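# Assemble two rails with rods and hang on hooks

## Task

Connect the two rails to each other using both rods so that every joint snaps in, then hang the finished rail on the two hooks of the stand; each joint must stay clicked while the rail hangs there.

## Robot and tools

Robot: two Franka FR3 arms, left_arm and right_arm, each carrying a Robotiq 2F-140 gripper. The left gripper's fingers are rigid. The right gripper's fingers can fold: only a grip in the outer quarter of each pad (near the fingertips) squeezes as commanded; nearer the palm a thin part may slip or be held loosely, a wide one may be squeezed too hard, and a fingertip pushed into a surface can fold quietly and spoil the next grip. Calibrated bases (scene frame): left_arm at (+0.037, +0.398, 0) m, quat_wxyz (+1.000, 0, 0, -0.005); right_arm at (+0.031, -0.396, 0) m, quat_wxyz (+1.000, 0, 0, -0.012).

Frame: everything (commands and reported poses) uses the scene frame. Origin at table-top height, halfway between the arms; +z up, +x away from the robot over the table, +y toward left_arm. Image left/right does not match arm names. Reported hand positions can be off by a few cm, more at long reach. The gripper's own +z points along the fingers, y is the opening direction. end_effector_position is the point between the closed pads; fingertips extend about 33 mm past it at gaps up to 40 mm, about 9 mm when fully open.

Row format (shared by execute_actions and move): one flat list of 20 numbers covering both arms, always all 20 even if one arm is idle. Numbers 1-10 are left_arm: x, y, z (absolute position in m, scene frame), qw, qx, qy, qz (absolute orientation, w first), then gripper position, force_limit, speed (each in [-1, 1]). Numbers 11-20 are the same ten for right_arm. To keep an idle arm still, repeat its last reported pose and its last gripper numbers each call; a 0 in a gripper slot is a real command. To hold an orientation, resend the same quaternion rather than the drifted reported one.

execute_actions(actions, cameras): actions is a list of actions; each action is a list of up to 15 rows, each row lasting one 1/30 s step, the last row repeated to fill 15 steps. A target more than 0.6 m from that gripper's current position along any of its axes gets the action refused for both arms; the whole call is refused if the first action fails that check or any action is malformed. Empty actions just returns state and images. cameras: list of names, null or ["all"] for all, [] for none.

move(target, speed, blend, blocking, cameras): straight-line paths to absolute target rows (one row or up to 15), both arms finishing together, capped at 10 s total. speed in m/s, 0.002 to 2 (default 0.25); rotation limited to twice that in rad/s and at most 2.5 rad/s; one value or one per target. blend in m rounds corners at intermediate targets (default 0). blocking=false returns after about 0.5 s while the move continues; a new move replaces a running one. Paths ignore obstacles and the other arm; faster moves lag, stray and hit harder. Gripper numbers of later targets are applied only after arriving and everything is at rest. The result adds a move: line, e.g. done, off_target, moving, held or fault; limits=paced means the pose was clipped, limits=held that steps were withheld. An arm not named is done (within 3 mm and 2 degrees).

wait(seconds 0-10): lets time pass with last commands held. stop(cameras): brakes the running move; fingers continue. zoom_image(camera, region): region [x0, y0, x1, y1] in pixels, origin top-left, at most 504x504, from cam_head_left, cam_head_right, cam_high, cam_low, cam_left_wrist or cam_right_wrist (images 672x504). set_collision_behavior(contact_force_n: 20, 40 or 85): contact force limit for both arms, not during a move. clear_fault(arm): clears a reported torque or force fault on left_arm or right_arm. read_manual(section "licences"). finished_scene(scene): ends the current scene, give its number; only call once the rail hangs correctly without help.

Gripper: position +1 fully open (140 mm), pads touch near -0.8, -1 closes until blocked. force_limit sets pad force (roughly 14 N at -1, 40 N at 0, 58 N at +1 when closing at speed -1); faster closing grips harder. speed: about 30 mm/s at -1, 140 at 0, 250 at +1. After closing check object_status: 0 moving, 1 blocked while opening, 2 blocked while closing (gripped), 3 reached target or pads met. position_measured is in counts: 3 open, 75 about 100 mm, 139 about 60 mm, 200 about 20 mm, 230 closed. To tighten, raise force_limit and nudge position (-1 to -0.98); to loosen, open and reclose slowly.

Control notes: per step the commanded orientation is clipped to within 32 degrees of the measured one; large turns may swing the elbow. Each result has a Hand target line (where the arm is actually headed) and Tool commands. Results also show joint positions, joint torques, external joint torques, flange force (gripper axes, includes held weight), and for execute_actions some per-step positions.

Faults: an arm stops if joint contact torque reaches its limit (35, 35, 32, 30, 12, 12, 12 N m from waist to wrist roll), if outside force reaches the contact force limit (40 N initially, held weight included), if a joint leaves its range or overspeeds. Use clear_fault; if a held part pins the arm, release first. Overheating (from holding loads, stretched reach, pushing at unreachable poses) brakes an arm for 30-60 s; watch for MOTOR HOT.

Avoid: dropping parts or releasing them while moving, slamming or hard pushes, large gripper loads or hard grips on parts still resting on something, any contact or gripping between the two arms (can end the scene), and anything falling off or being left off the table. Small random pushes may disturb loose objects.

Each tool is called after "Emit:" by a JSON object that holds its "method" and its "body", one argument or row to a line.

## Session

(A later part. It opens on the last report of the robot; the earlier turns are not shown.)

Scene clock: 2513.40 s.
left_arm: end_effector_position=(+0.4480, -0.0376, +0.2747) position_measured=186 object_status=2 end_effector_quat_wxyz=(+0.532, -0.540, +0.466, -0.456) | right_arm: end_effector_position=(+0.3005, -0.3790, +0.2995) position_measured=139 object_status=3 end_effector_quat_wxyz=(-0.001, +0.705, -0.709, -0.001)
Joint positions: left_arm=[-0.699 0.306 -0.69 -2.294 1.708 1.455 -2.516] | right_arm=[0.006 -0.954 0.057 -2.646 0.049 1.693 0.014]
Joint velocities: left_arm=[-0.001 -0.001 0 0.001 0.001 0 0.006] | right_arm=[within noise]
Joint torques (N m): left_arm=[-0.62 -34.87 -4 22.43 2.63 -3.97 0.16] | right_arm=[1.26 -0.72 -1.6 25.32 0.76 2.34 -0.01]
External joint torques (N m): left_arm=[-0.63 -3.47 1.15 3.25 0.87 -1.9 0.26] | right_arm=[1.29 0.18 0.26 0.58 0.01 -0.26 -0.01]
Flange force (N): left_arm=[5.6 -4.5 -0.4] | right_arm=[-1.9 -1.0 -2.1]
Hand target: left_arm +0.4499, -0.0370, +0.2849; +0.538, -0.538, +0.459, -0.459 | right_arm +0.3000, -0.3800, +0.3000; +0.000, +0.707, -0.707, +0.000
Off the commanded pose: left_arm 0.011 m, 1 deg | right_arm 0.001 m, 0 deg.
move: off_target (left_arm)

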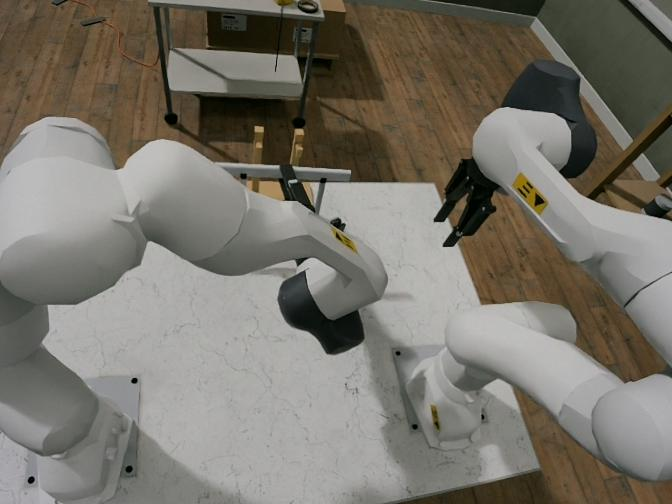

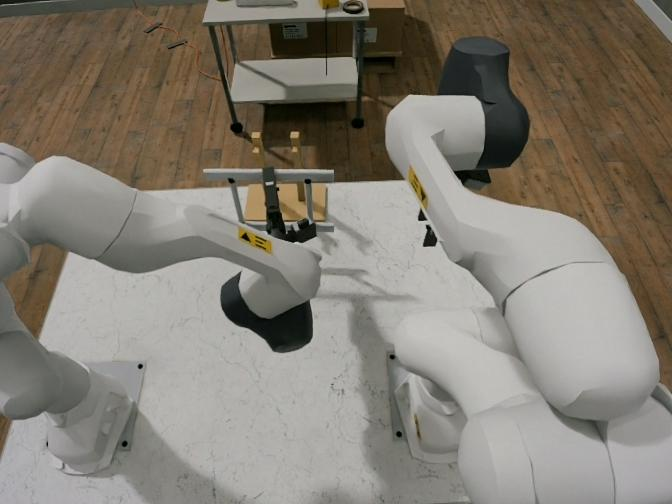

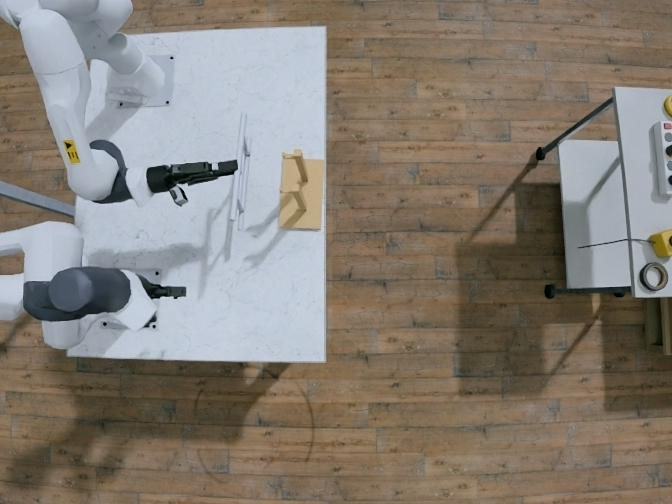

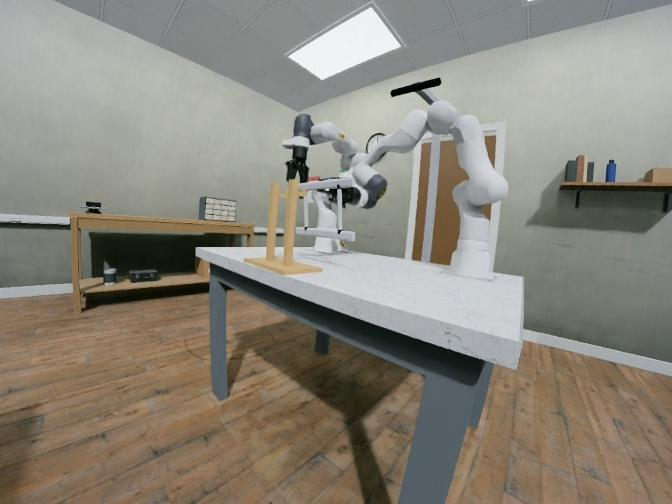

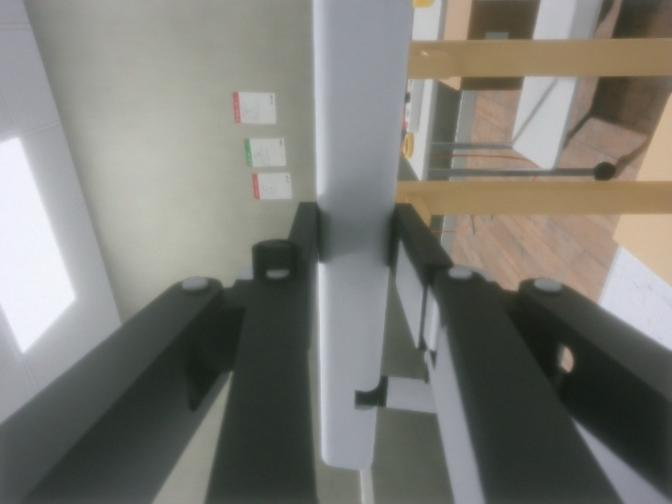

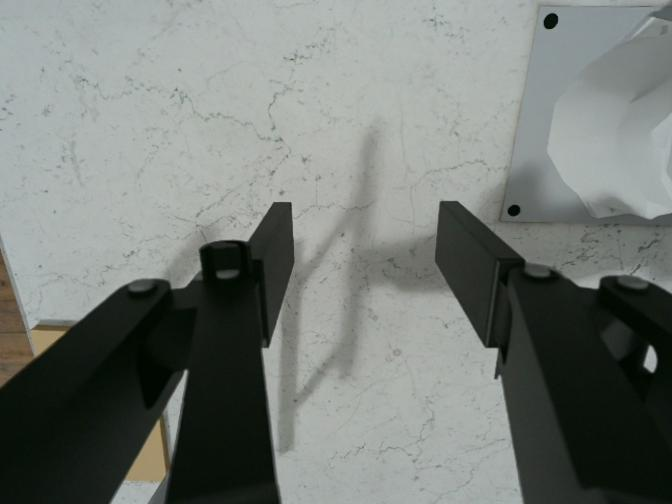

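Emit:
{"method": "move", "body": {
  "target": [
    [0.54,-0.0425,0.278,0.5456,-0.5456,0.4498,-0.4498,-1,-0.05,-1,0.30,-0.38,0.30,0,0.7071,-0.7071,0,-0.08,-0.05,0]
  ],
  "speed": [0.06]
}}

Emit:
{"method": "zoom_image", "body": {
  "camera": "cam_high",
  "region": [200, 110, 340, 240]
}}

Emit:
{"method": "zoom_image", "body": {
  "camera": "cam_low",
  "region": [250, 150, 400, 280]
}}

Emit:
{"method": "zoom_image", "body": {
  "camera": "cam_head_right",
  "region": [190, 110, 350, 250]
}}

Scene clock: 2533.47 s.
left_arm: end_effector_position=(+0.5377, -0.0413, +0.2684) position_measured=186 object_status=2 end_effector_quat_wxyz=(+0.541, -0.549, +0.455, -0.445) | right_arm: end_effector_position=(+0.3005, -0.3790, +0.2995) position_measured=139 object_status=3 end_effector_quat_wxyz=(-0.001, +0.705, -0.709, -0.001)
Joint positions: left_arm=[-0.653 0.407 -0.57 -2.153 1.837 1.526 -2.471] | right_arm=[0.006 -0.954 0.057 -2.646 0.049 1.693 0.014]
Joint velocities: left_arm=[-0.002 0.001 0.001 0.001 -0.001 0.003 0.005] | right_arm=[within noise]
Joint torques (N m): left_arm=[-0.4 -40.13 -4.83 23.65 3.24 -3.41 0.16] | right_arm=[1.29 -0.74 -1.55 25.33 0.74 2.32 -0.01]
External joint torques (N m): left_arm=[-0.33 -3.28 1.2 3.89 1.54 -1.43 0.26] | right_arm=[1.28 0.08 0.27 0.71 0 -0.25 -0.01]
Flange force (N): left_arm=[7.8 -3.3 2.6] | right_arm=[-1.9 -0.8 -2.4]
Hand target: left_arm +0.5399, -0.0424, +0.2780; +0.546, -0.546, +0.450, -0.450 | right_arm +0.3000, -0.3800, +0.3000; +0.000, +0.707, -0.707, +0.000
Off the commanded pose: left_arm 0.010 m, 1 deg | right_arm 0.001 m, 0 deg.
move: off_target (left_arm)

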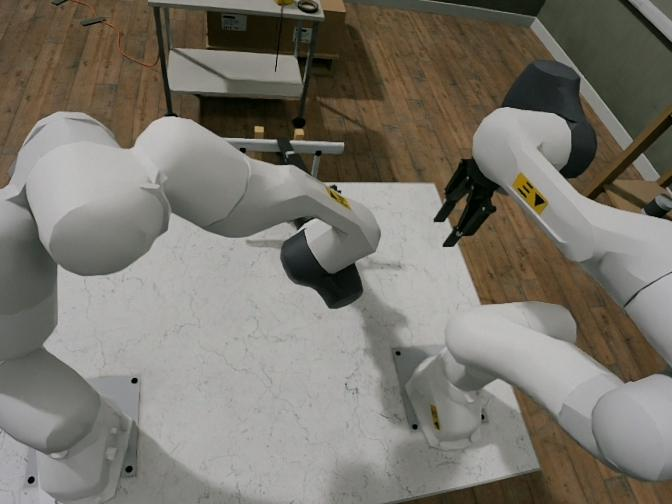

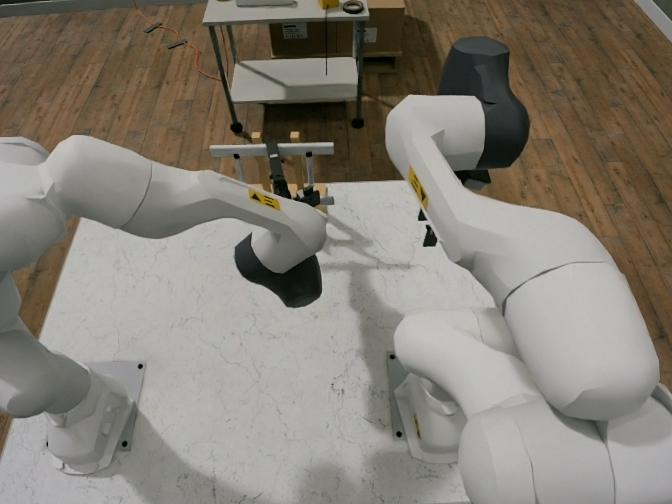

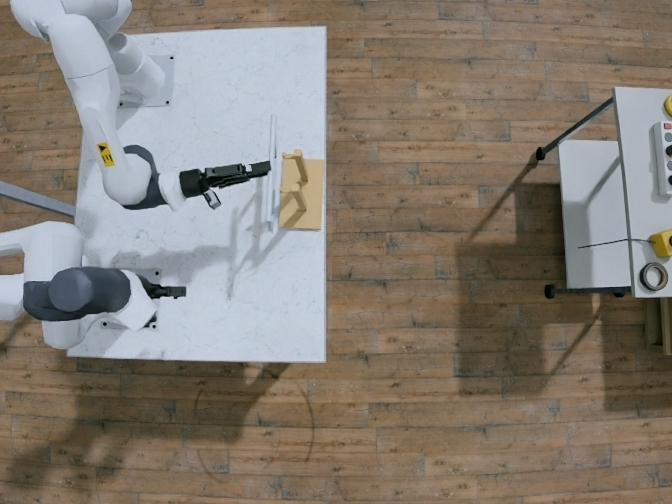

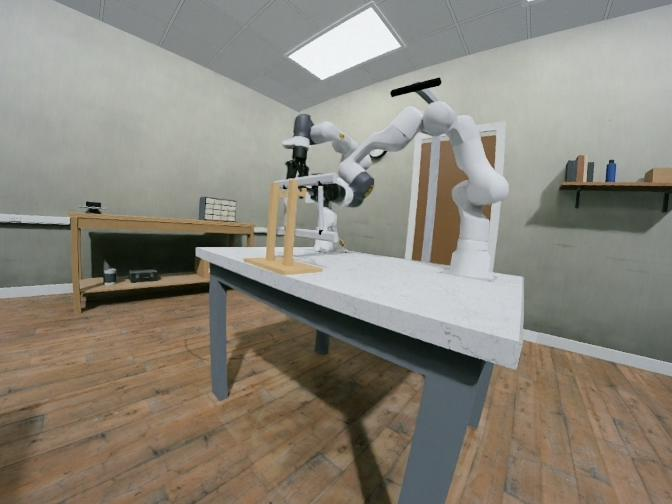

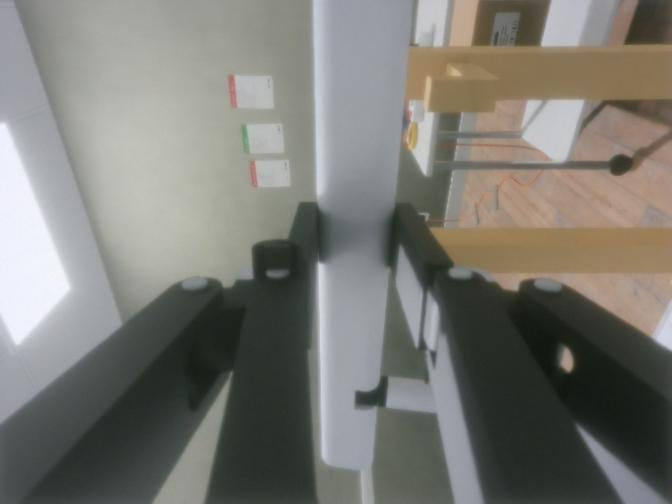

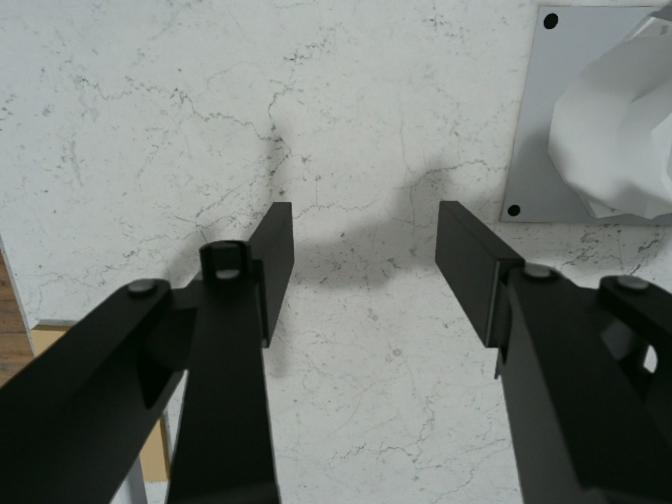

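Scaled by 3.600 from the camera's 672x504 image, which has a finer 960x720 frame.

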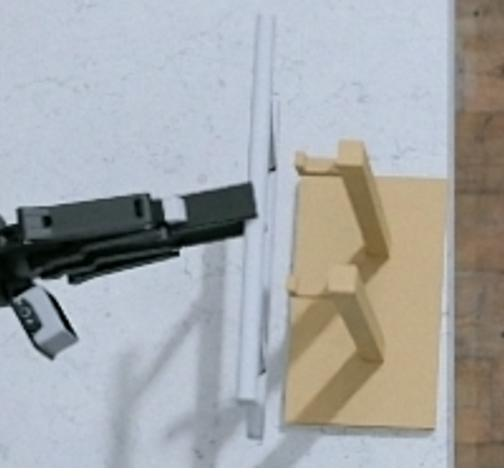

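Scaled by 3.360 from the camera's 672x504 image, which has a finer 960x720 frame.

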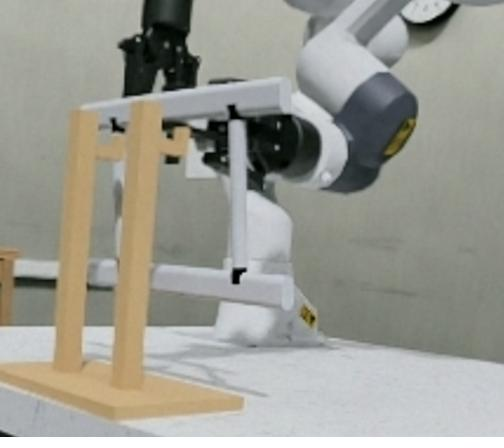

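Scaled by 3.150 from the camera's 672x504 image, which has a finer 960x720 frame.

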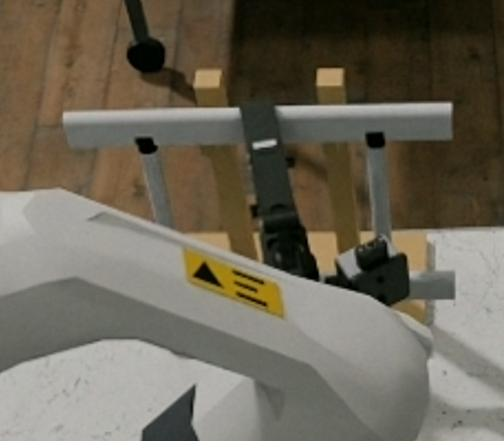

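Emit:
{"method": "zoom_image", "body": {
  "camera": "cam_low",
  "region": [262, 165, 352, 225]
}}

Emit:
{"method": "zoom_image", "body": {
  "camera": "cam_left_wrist",
  "region": [390, 0, 672, 300]
}}

Scaled by 5.600 from the camera's 672x504 image, which has a finer 960x720 frame.

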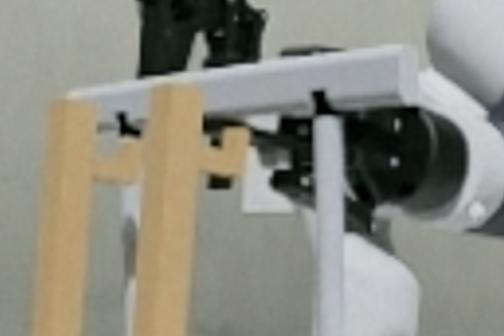

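Scaled by 1.680 from the camera's 672x504 image, which has a finer 960x720 frame.

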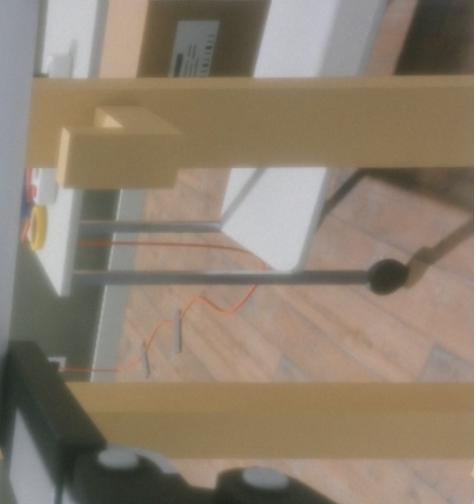

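Emit:
{"method": "move", "body": {
  "target": [
    [0.5855,-0.0435,0.284,0.5527,-0.5384,0.4557,-0.4439,-1,-0.05,-1,0.30,-0.38,0.30,0,0.7071,-0.7071,0,-0.08,-0.05,0]
  ],
  "speed": [0.04]
}}

Emit:
{"method": "zoom_image", "body": {
  "camera": "cam_high",
  "region": [220, 110, 340, 240]
}}

Emit:
{"method": "zoom_image", "body": {
  "camera": "cam_low",
  "region": [250, 160, 370, 280]
}}

Emit:
{"method": "zoom_image", "body": {
  "camera": "cam_head_right",
  "region": [190, 110, 350, 250]
}}

Emit:
{"method": "zoom_image", "body": {
  "camera": "cam_left_wrist",
  "region": [300, 0, 672, 300]
}}

Scene clock: 2629.17 s.
left_arm: end_effector_position=(+0.5831, -0.0425, +0.2737) position_measured=186 object_status=2 end_effector_quat_wxyz=(+0.548, -0.542, +0.461, -0.439) | right_arm: end_effector_position=(+0.3004, -0.3790, +0.2996) position_measured=139 object_status=3 end_effector_quat_wxyz=(-0.001, +0.705, -0.709, -0.001)
Joint positions: left_arm=[-0.634 0.434 -0.508 -2.086 1.899 1.592 -2.416] | right_arm=[0.006 -0.954 0.057 -2.646 0.049 1.693 0.014]
Joint velocities: left_arm=[0 0.001 -0.001 0 0 0.002 0.006] | right_arm=[within noise]
Joint torques (N m): left_arm=[-0.55 -42.51 -4.62 24.54 3.14 -3.26 0.1] | right_arm=[1.35 -0.77 -1.61 25.36 0.76 2.34 0.01]
External joint torques (N m): left_arm=[-0.69 -3.56 1.07 4.16 1.56 -1.3 0.2] | right_arm=[1.34 -0.06 0.24 0.77 0.01 -0.24 0.01]
Flange force (N): left_arm=[7.7 -3.8 2.9] | right_arm=[-1.9 -0.4 -2.5]
Hand target: left_arm +0.5854, -0.0434, +0.2840; +0.553, -0.538, +0.456, -0.444 | right_arm +0.3000, -0.3800, +0.3000; +0.000, +0.707, -0.707, +0.000
Off the commanded pose: left_arm 0.011 m, 1 deg | right_arm 0.001 m, 0 deg.
move: off_target (left_arm)

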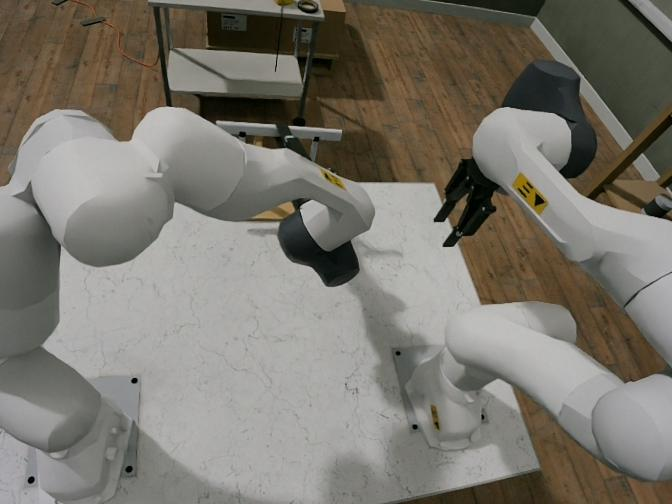

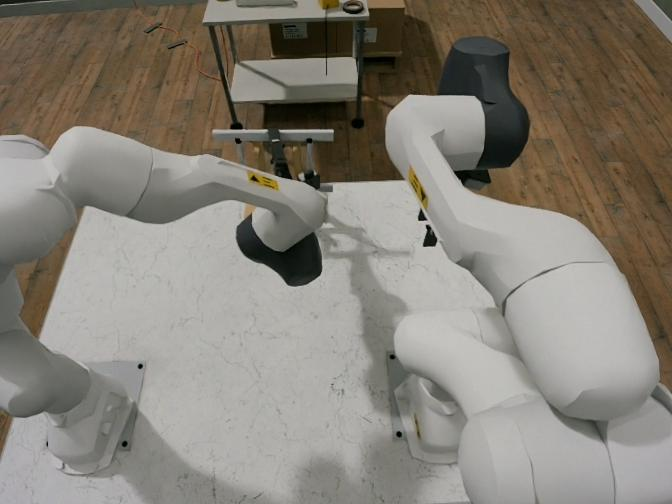

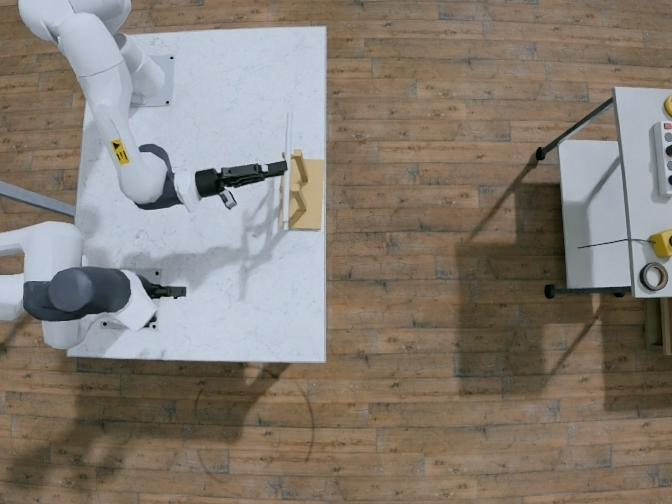

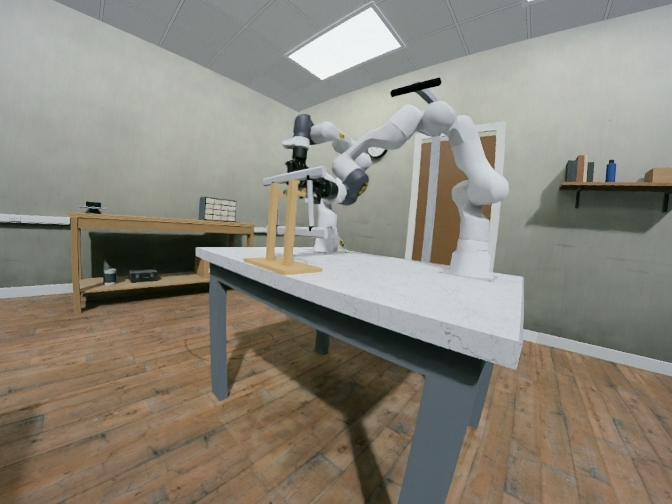

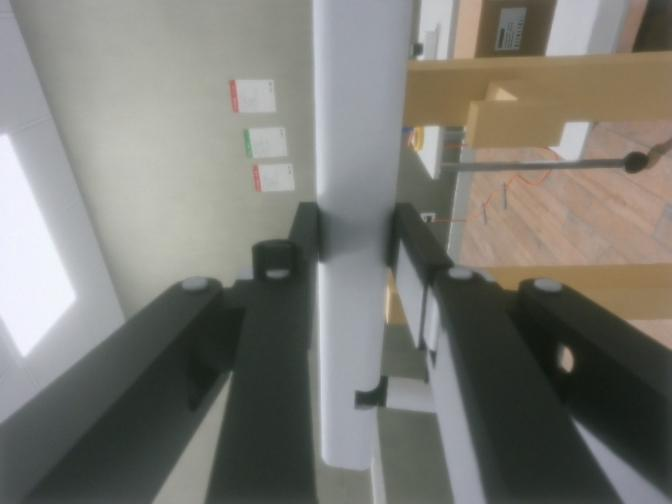

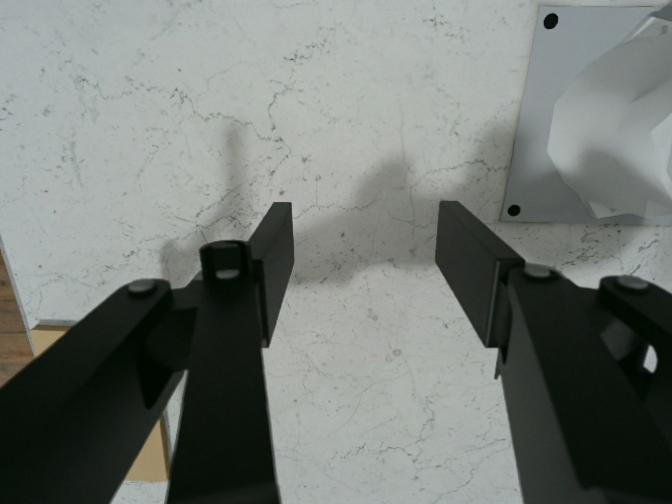

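Scaled by 3.877 from the camera's 672x504 image, which has a finer 960x720 frame.

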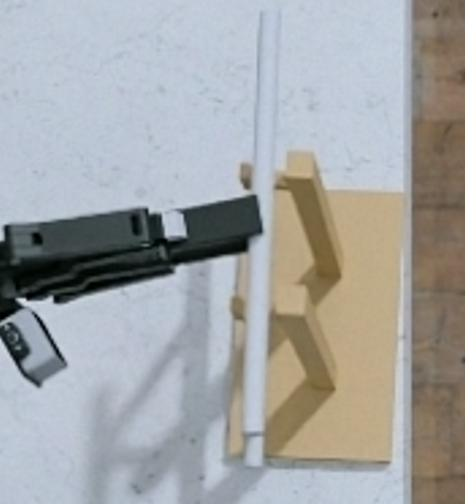

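Scaled by 4.200 from the camera's 672x504 image, which has a finer 960x720 frame.

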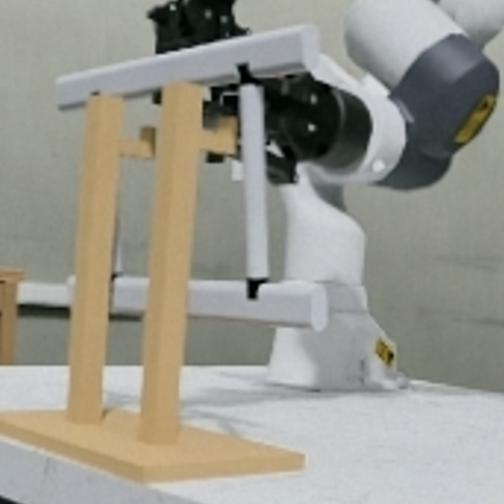

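Scaled by 3.150 from the camera's 672x504 image, which has a finer 960x720 frame.

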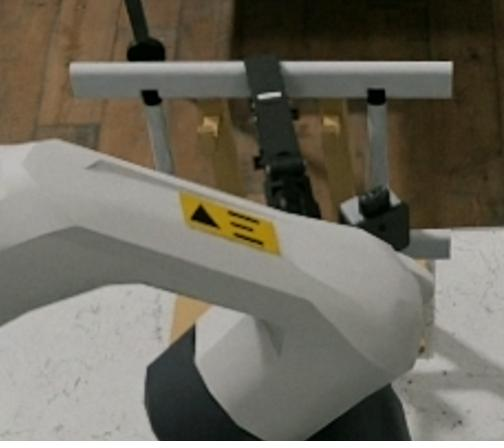

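Scaled by 1.355 from the camera's 672x504 image, which has a finer 960x720 frame.

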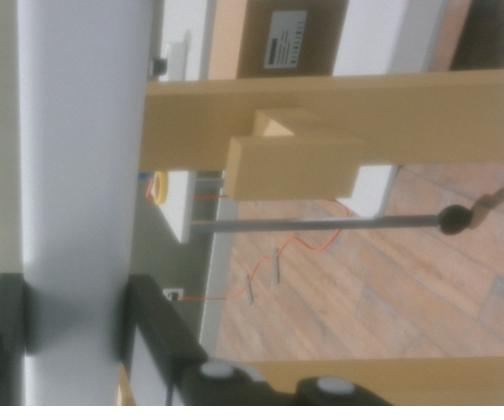

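Emit:
{"method": "move", "body": {
  "target": [
    [0.5835,-0.0435,0.272,0.5527,-0.5384,0.4557,-0.4439,-1,-0.05,-1,0.30,-0.38,0.30,0,0.7071,-0.7071,0,-0.08,-0.05,0]
  ],
  "speed": [0.03],
  "cameras": ["cam_high","cam_low","cam_head_right","cam_left_wrist"]
}}

Emit:
{"method": "zoom_image", "body": {
  "camera": "cam_high",
  "region": [220, 110, 340, 240]
}}

Emit:
{"method": "zoom_image", "body": {
  "camera": "cam_low",
  "region": [250, 160, 370, 280]
}}

Emit:
{"method": "zoom_image", "body": {
  "camera": "cam_left_wrist",
  "region": [300, 0, 672, 300]
}}

Scene clock: 2649.43 s.
left_arm: end_effector_position=(+0.5807, -0.0435, +0.2602) position_measured=186 object_status=2 end_effector_quat_wxyz=(+0.549, -0.540, +0.466, -0.436) | right_arm: end_effector_position=(+0.3004, -0.3790, +0.2996) position_measured=139 object_status=3 end_effector_quat_wxyz=(-0.001, +0.705, -0.709, -0.001)
Joint positions: left_arm=[-0.65 0.456 -0.495 -2.085 1.903 1.586 -2.424] | right_arm=[0.006 -0.954 0.057 -2.646 0.049 1.693 0.014]
Joint velocities: left_arm=[-0.002 -0.001 0.001 -0.001 0.001 -0.002 -0.006] | right_arm=[within noise]
Joint torques (N m): left_arm=[-0.54 -43.35 -5.14 24.35 3.08 -3.82 -0.25] | right_arm=[1.23 -0.68 -1.58 25.33 0.75 2.33 -0.03]
External joint torques (N m): left_arm=[-0.44 -3.74 0.9 4.25 1.49 -1.86 -0.14] | right_arm=[1.24 0.1 0.25 0.65 0 -0.26 -0.03]
Flange force (N): left_arm=[7.2 -3.3 2.0] | right_arm=[-1.7 -0.8 -2.3]
Hand target: left_arm +0.5834, -0.0435, +0.2720; +0.553, -0.538, +0.456, -0.444 | right_arm +0.3000, -0.3800, +0.3000; +0.000, +0.707, -0.707, +0.000
Off the commanded pose: left_arm 0.012 m, 2 deg | right_arm 0.001 m, 0 deg.
move: off_target (left_arm)
Images, in order (width x height): cam_head_right 672x504, cam_high 672x504, cam_low 672x504, cam_left_wrist 672x504.

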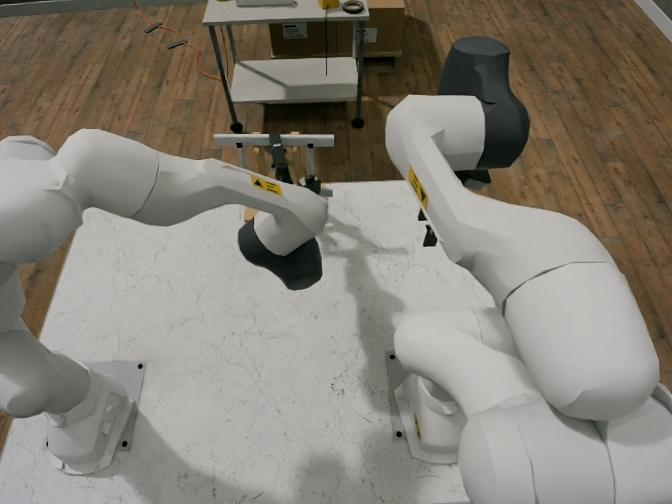

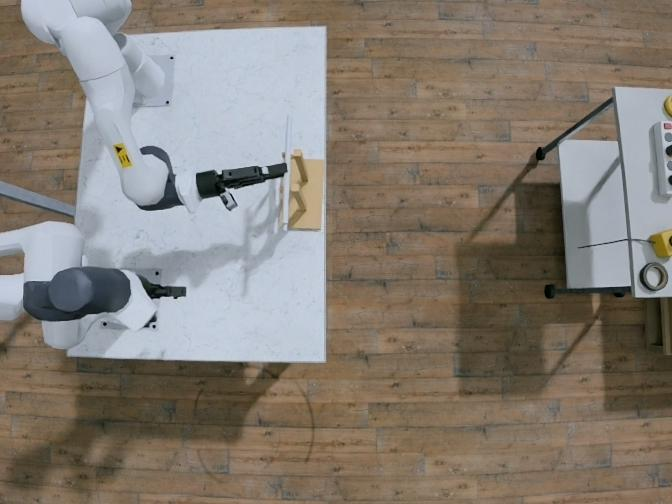

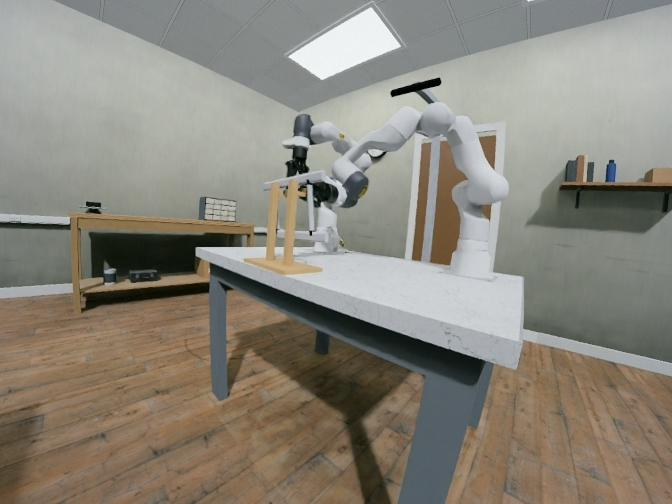

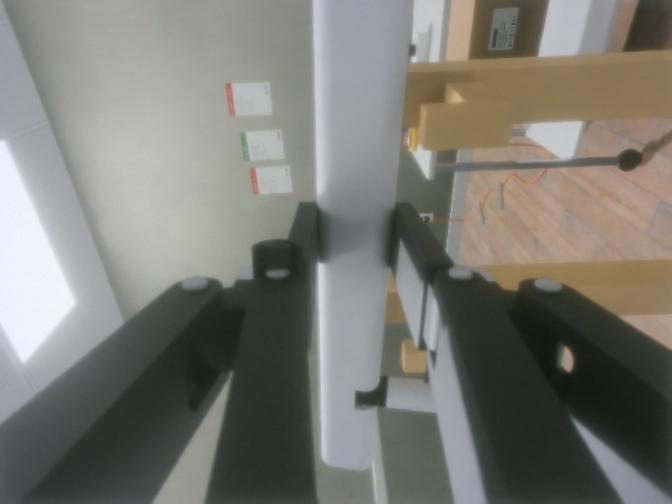

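Scaled by 3.877 from the camera's 672x504 image, which has a finer 960x720 frame.

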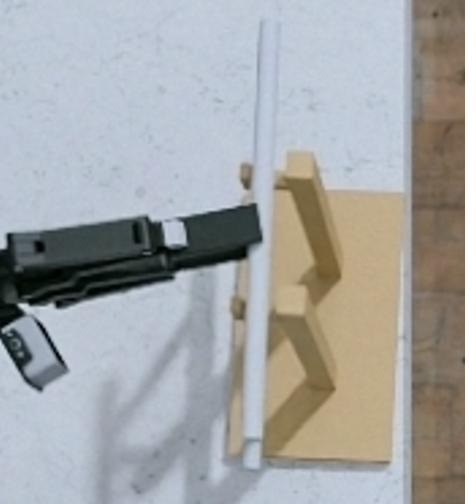

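Scaled by 4.200 from the camera's 672x504 image, which has a finer 960x720 frame.

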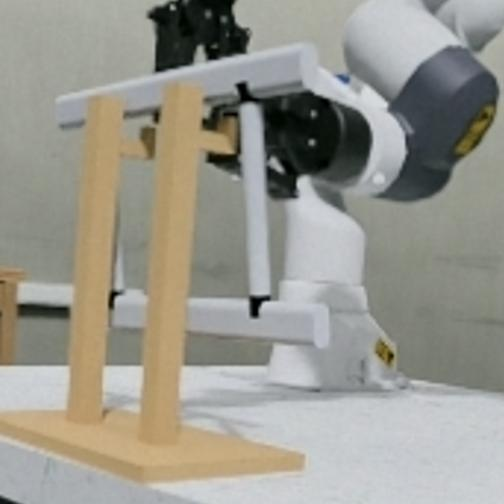

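Scaled by 1.355 from the camera's 672x504 image, which has a finer 960x720 frame.

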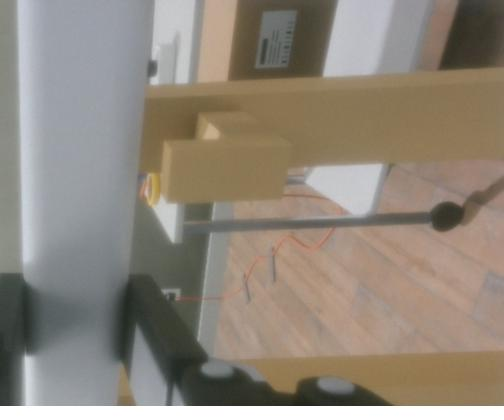

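Emit:
{"method": "move", "body": {
  "target": [
    [0.584,-0.0435,0.259,0.5492,-0.5420,0.4528,-0.4469,-1,-0.05,-1,0.30,-0.38,0.30,0,0.7071,-0.7071,0,-0.08,-0.05,0]
  ],
  "speed": [0.02],
  "cameras": ["cam_high","cam_low","cam_head_right","cam_left_wrist"]
}}

Emit:
{"method": "zoom_image", "body": {
  "camera": "cam_high",
  "region": [220, 110, 340, 240]
}}

Emit:
{"method": "zoom_image", "body": {
  "camera": "cam_low",
  "region": [255, 160, 345, 230]
}}

Emit:
{"method": "zoom_image", "body": {
  "camera": "cam_left_wrist",
  "region": [300, 0, 672, 300]
}}

Scene clock: 2680.20 s.
left_arm: end_effector_position=(+0.5811, -0.0434, +0.2474) position_measured=186 object_status=2 end_effector_quat_wxyz=(+0.545, -0.544, +0.463, -0.439) | right_arm: end_effector_position=(+0.3004, -0.3790, +0.2996) position_measured=139 object_status=3 end_effector_quat_wxyz=(-0.001, +0.705, -0.709, -0.001)
Joint positions: left_arm=[-0.664 0.481 -0.48 -2.079 1.909 1.581 -2.455] | right_arm=[0.006 -0.954 0.057 -2.646 0.049 1.693 0.014]
Joint velocities: left_arm=[-0.001 0 0.001 0.001 0 0.001 -0.006] | right_arm=[within noise]
Joint torques (N m): left_arm=[-0.6 -43.85 -4.71 23.8 3.04 -3.87 -0.23] | right_arm=[1.31 -0.71 -1.67 25.25 0.73 2.34 -0.02]
External joint torques (N m): left_arm=[-0.67 -3.61 1.28 3.93 1.47 -1.86 -0.13] | right_arm=[1.31 0.06 0.18 0.65 -0.02 -0.23 -0.02]
Flange force (N): left_arm=[6.8 -2.6 2.0] | right_arm=[-1.7 -0.7 -2.2]
Hand target: left_arm +0.5839, -0.0435, +0.2590; +0.549, -0.542, +0.453, -0.447 | right_arm +0.3000, -0.3800, +0.3000; +0.000, +0.707, -0.707, +0.000
Off the commanded pose: left_arm 0.012 m, 2 deg | right_arm 0.001 m, 0 deg.
move: off_target (left_arm)
Images, in order (width x height): cam_head_right 672x504, cam_high 672x504, cam_low 672x504, cam_left_wrist 672x504.

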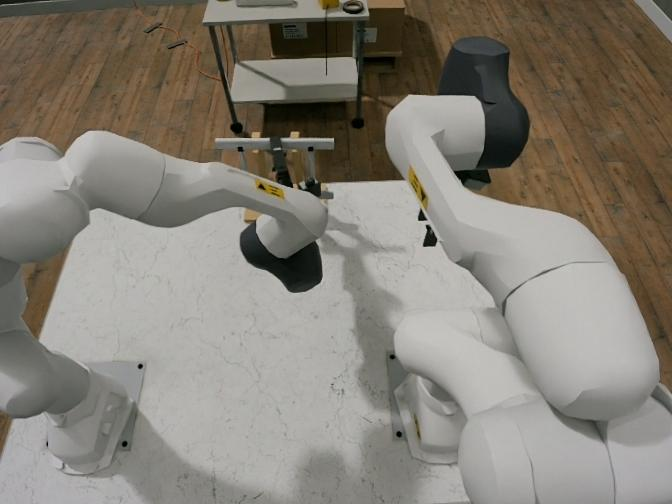

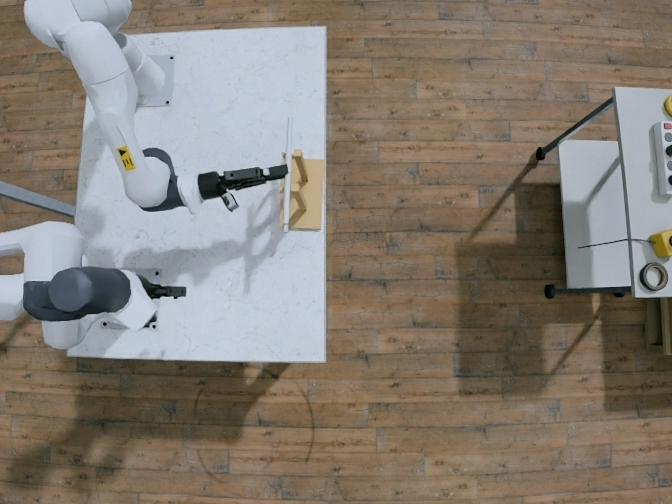

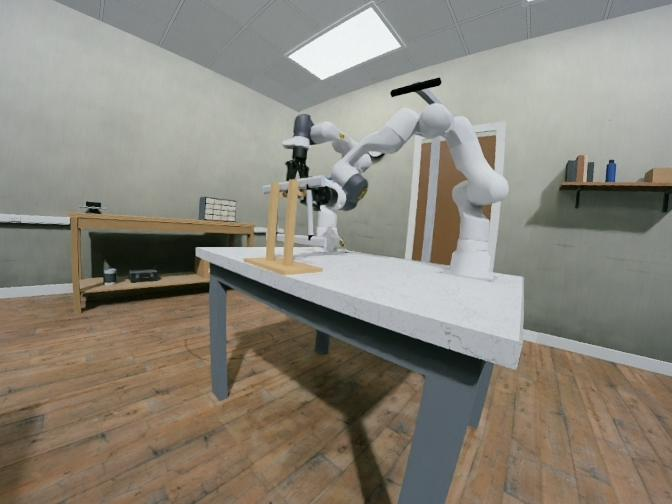

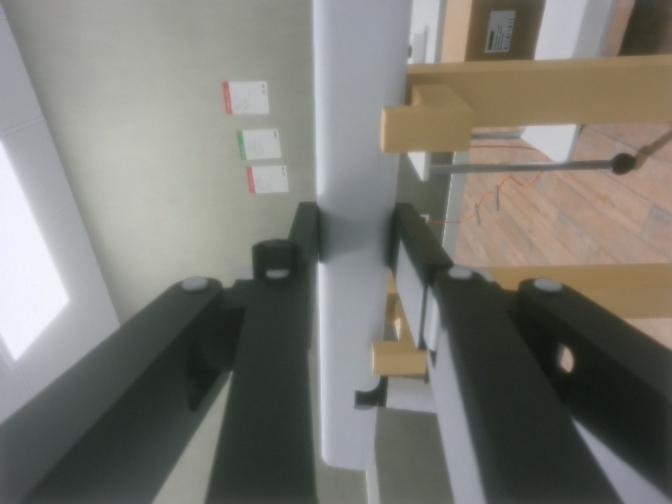

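Scaled by 3.877 from the camera's 672x504 image, which has a finer 960x720 frame.

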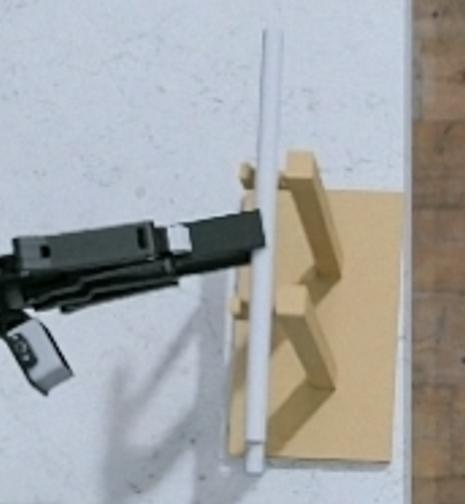

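Scaled by 5.600 from the camera's 672x504 image, which has a finer 960x720 frame.

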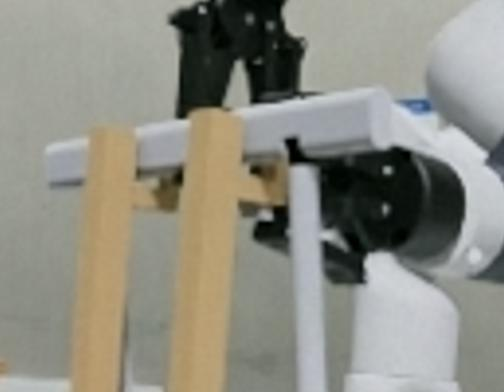

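Scaled by 1.355 from the camera's 672x504 image, which has a finer 960x720 frame.

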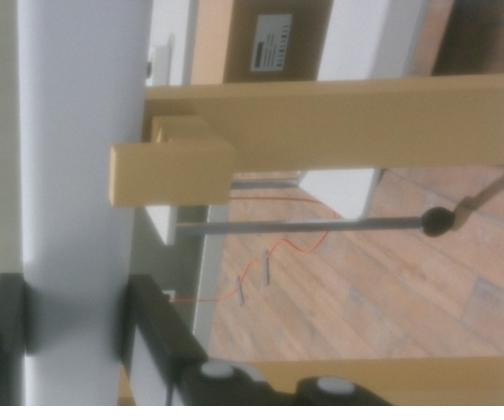

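Emit:
{"method": "move", "body": {
  "target": [
    [0.584,-0.0435,0.250,0.5432,-0.5480,0.4478,-0.4518,-1,-0.05,-1,0.30,-0.38,0.30,0,0.7071,-0.7071,0,-0.08,-0.05,0]
  ],
  "speed": [0.015],
  "cameras": ["cam_high","cam_low","cam_head_right","cam_left_wrist"]
}}

Emit:
{"method": "zoom_image", "body": {
  "camera": "cam_high",
  "region": [220, 110, 340, 240]
}}

Emit:
{"method": "zoom_image", "body": {
  "camera": "cam_low",
  "region": [255, 160, 345, 230]
}}

Emit:
{"method": "zoom_image", "body": {
  "camera": "cam_left_wrist",
  "region": [300, 60, 500, 420]
}}

Scene clock: 2691.00 s.
left_arm: end_effector_position=(+0.5815, -0.0434, +0.2410) position_measured=186 object_status=2 end_effector_quat_wxyz=(+0.540, -0.549, +0.456, -0.445) | right_arm: end_effector_position=(+0.3004, -0.3790, +0.2996) position_measured=139 object_status=3 end_effector_quat_wxyz=(-0.001, +0.705, -0.709, -0.001)
Joint positions: left_arm=[-0.674 0.495 -0.469 -2.075 1.91 1.578 -2.487] | right_arm=[0.006 -0.954 0.057 -2.646 0.049 1.693 0.014]
Joint velocities: left_arm=[0.001 0 0 0.002 0 0 -0.005] | right_arm=[within noise]
Joint torques (N m): left_arm=[-0.52 -42.99 -4.69 23.11 2.74 -3.52 -0.25] | right_arm=[1.23 -0.73 -1.59 25.32 0.74 2.34 0]
External joint torques (N m): left_arm=[-0.4 -2.33 1.47 3.41 1.18 -1.51 -0.15] | right_arm=[1.26 0.04 0.3 0.72 0 -0.23 0]
Flange force (N): left_arm=[7.5 -0.4 2.6] | right_arm=[-1.9 -0.7 -2.4]
Hand target: left_arm +0.5839, -0.0435, +0.2500; +0.543, -0.548, +0.448, -0.452 | right_arm +0.3000, -0.3800, +0.3000; +0.000, +0.707, -0.707, +0.000
Off the commanded pose: left_arm 0.009 m, 1 deg | right_arm 0.001 m, 0 deg.
move: off_target (left_arm)
Images, in order (width x height): cam_head_right 672x504, cam_high 672x504, cam_low 672x504, cam_left_wrist 672x504.

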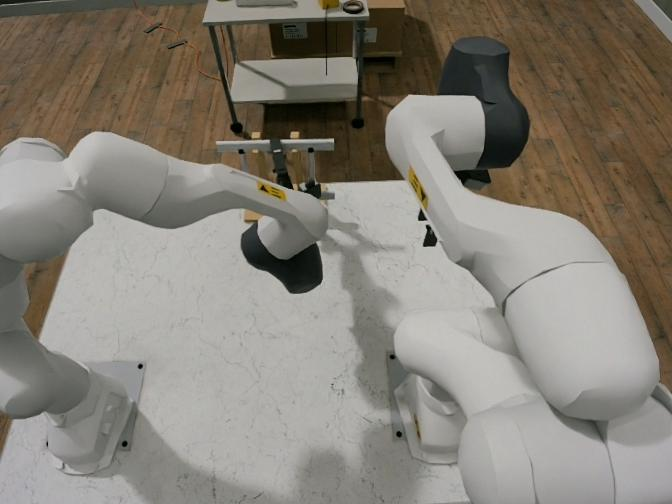

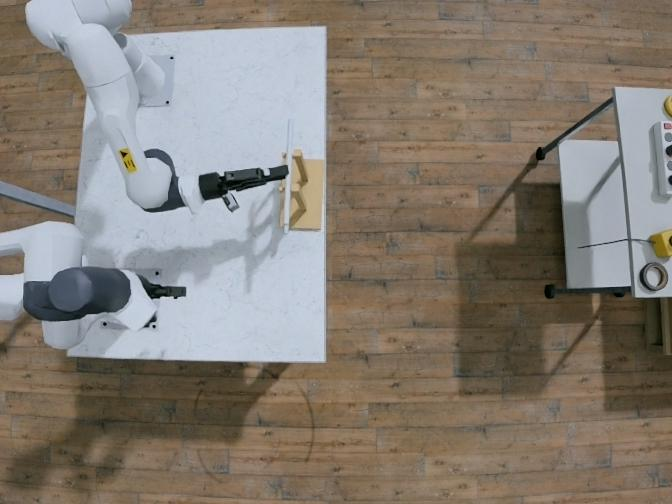

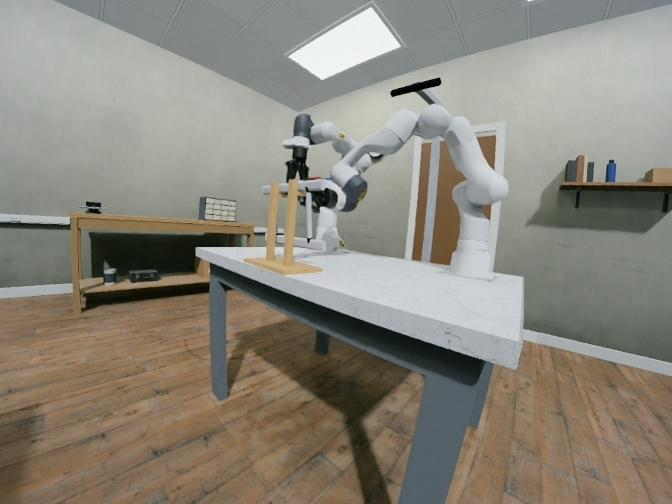

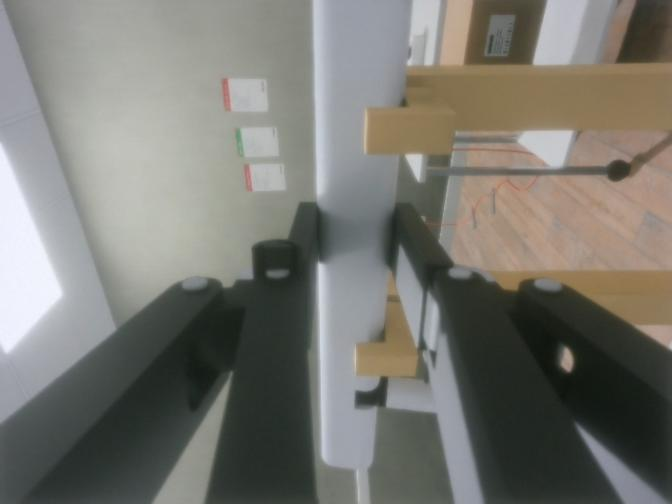

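Scaled by 3.877 from the camera's 672x504 image, which has a finer 960x720 frame.

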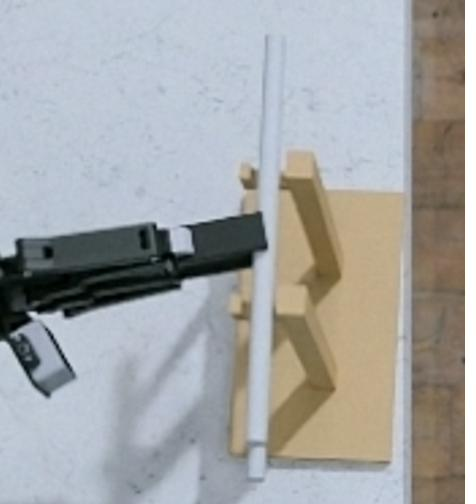

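Scaled by 5.600 from the camera's 672x504 image, which has a finer 960x720 frame.

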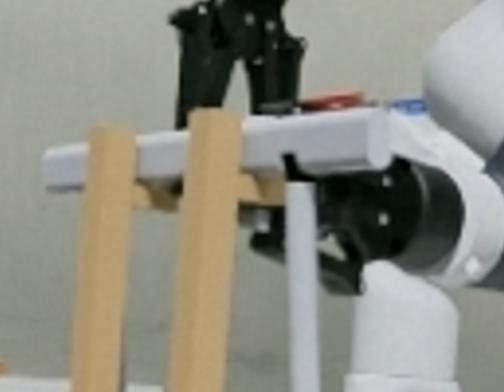

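Scaled by 1.400 from the camera's 672x504 image, which has a finer 960x720 frame.

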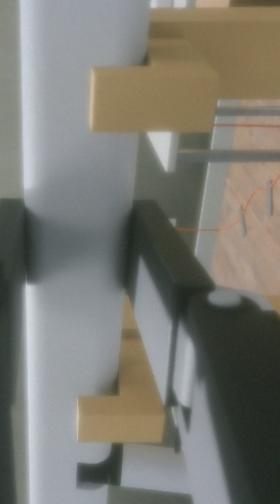

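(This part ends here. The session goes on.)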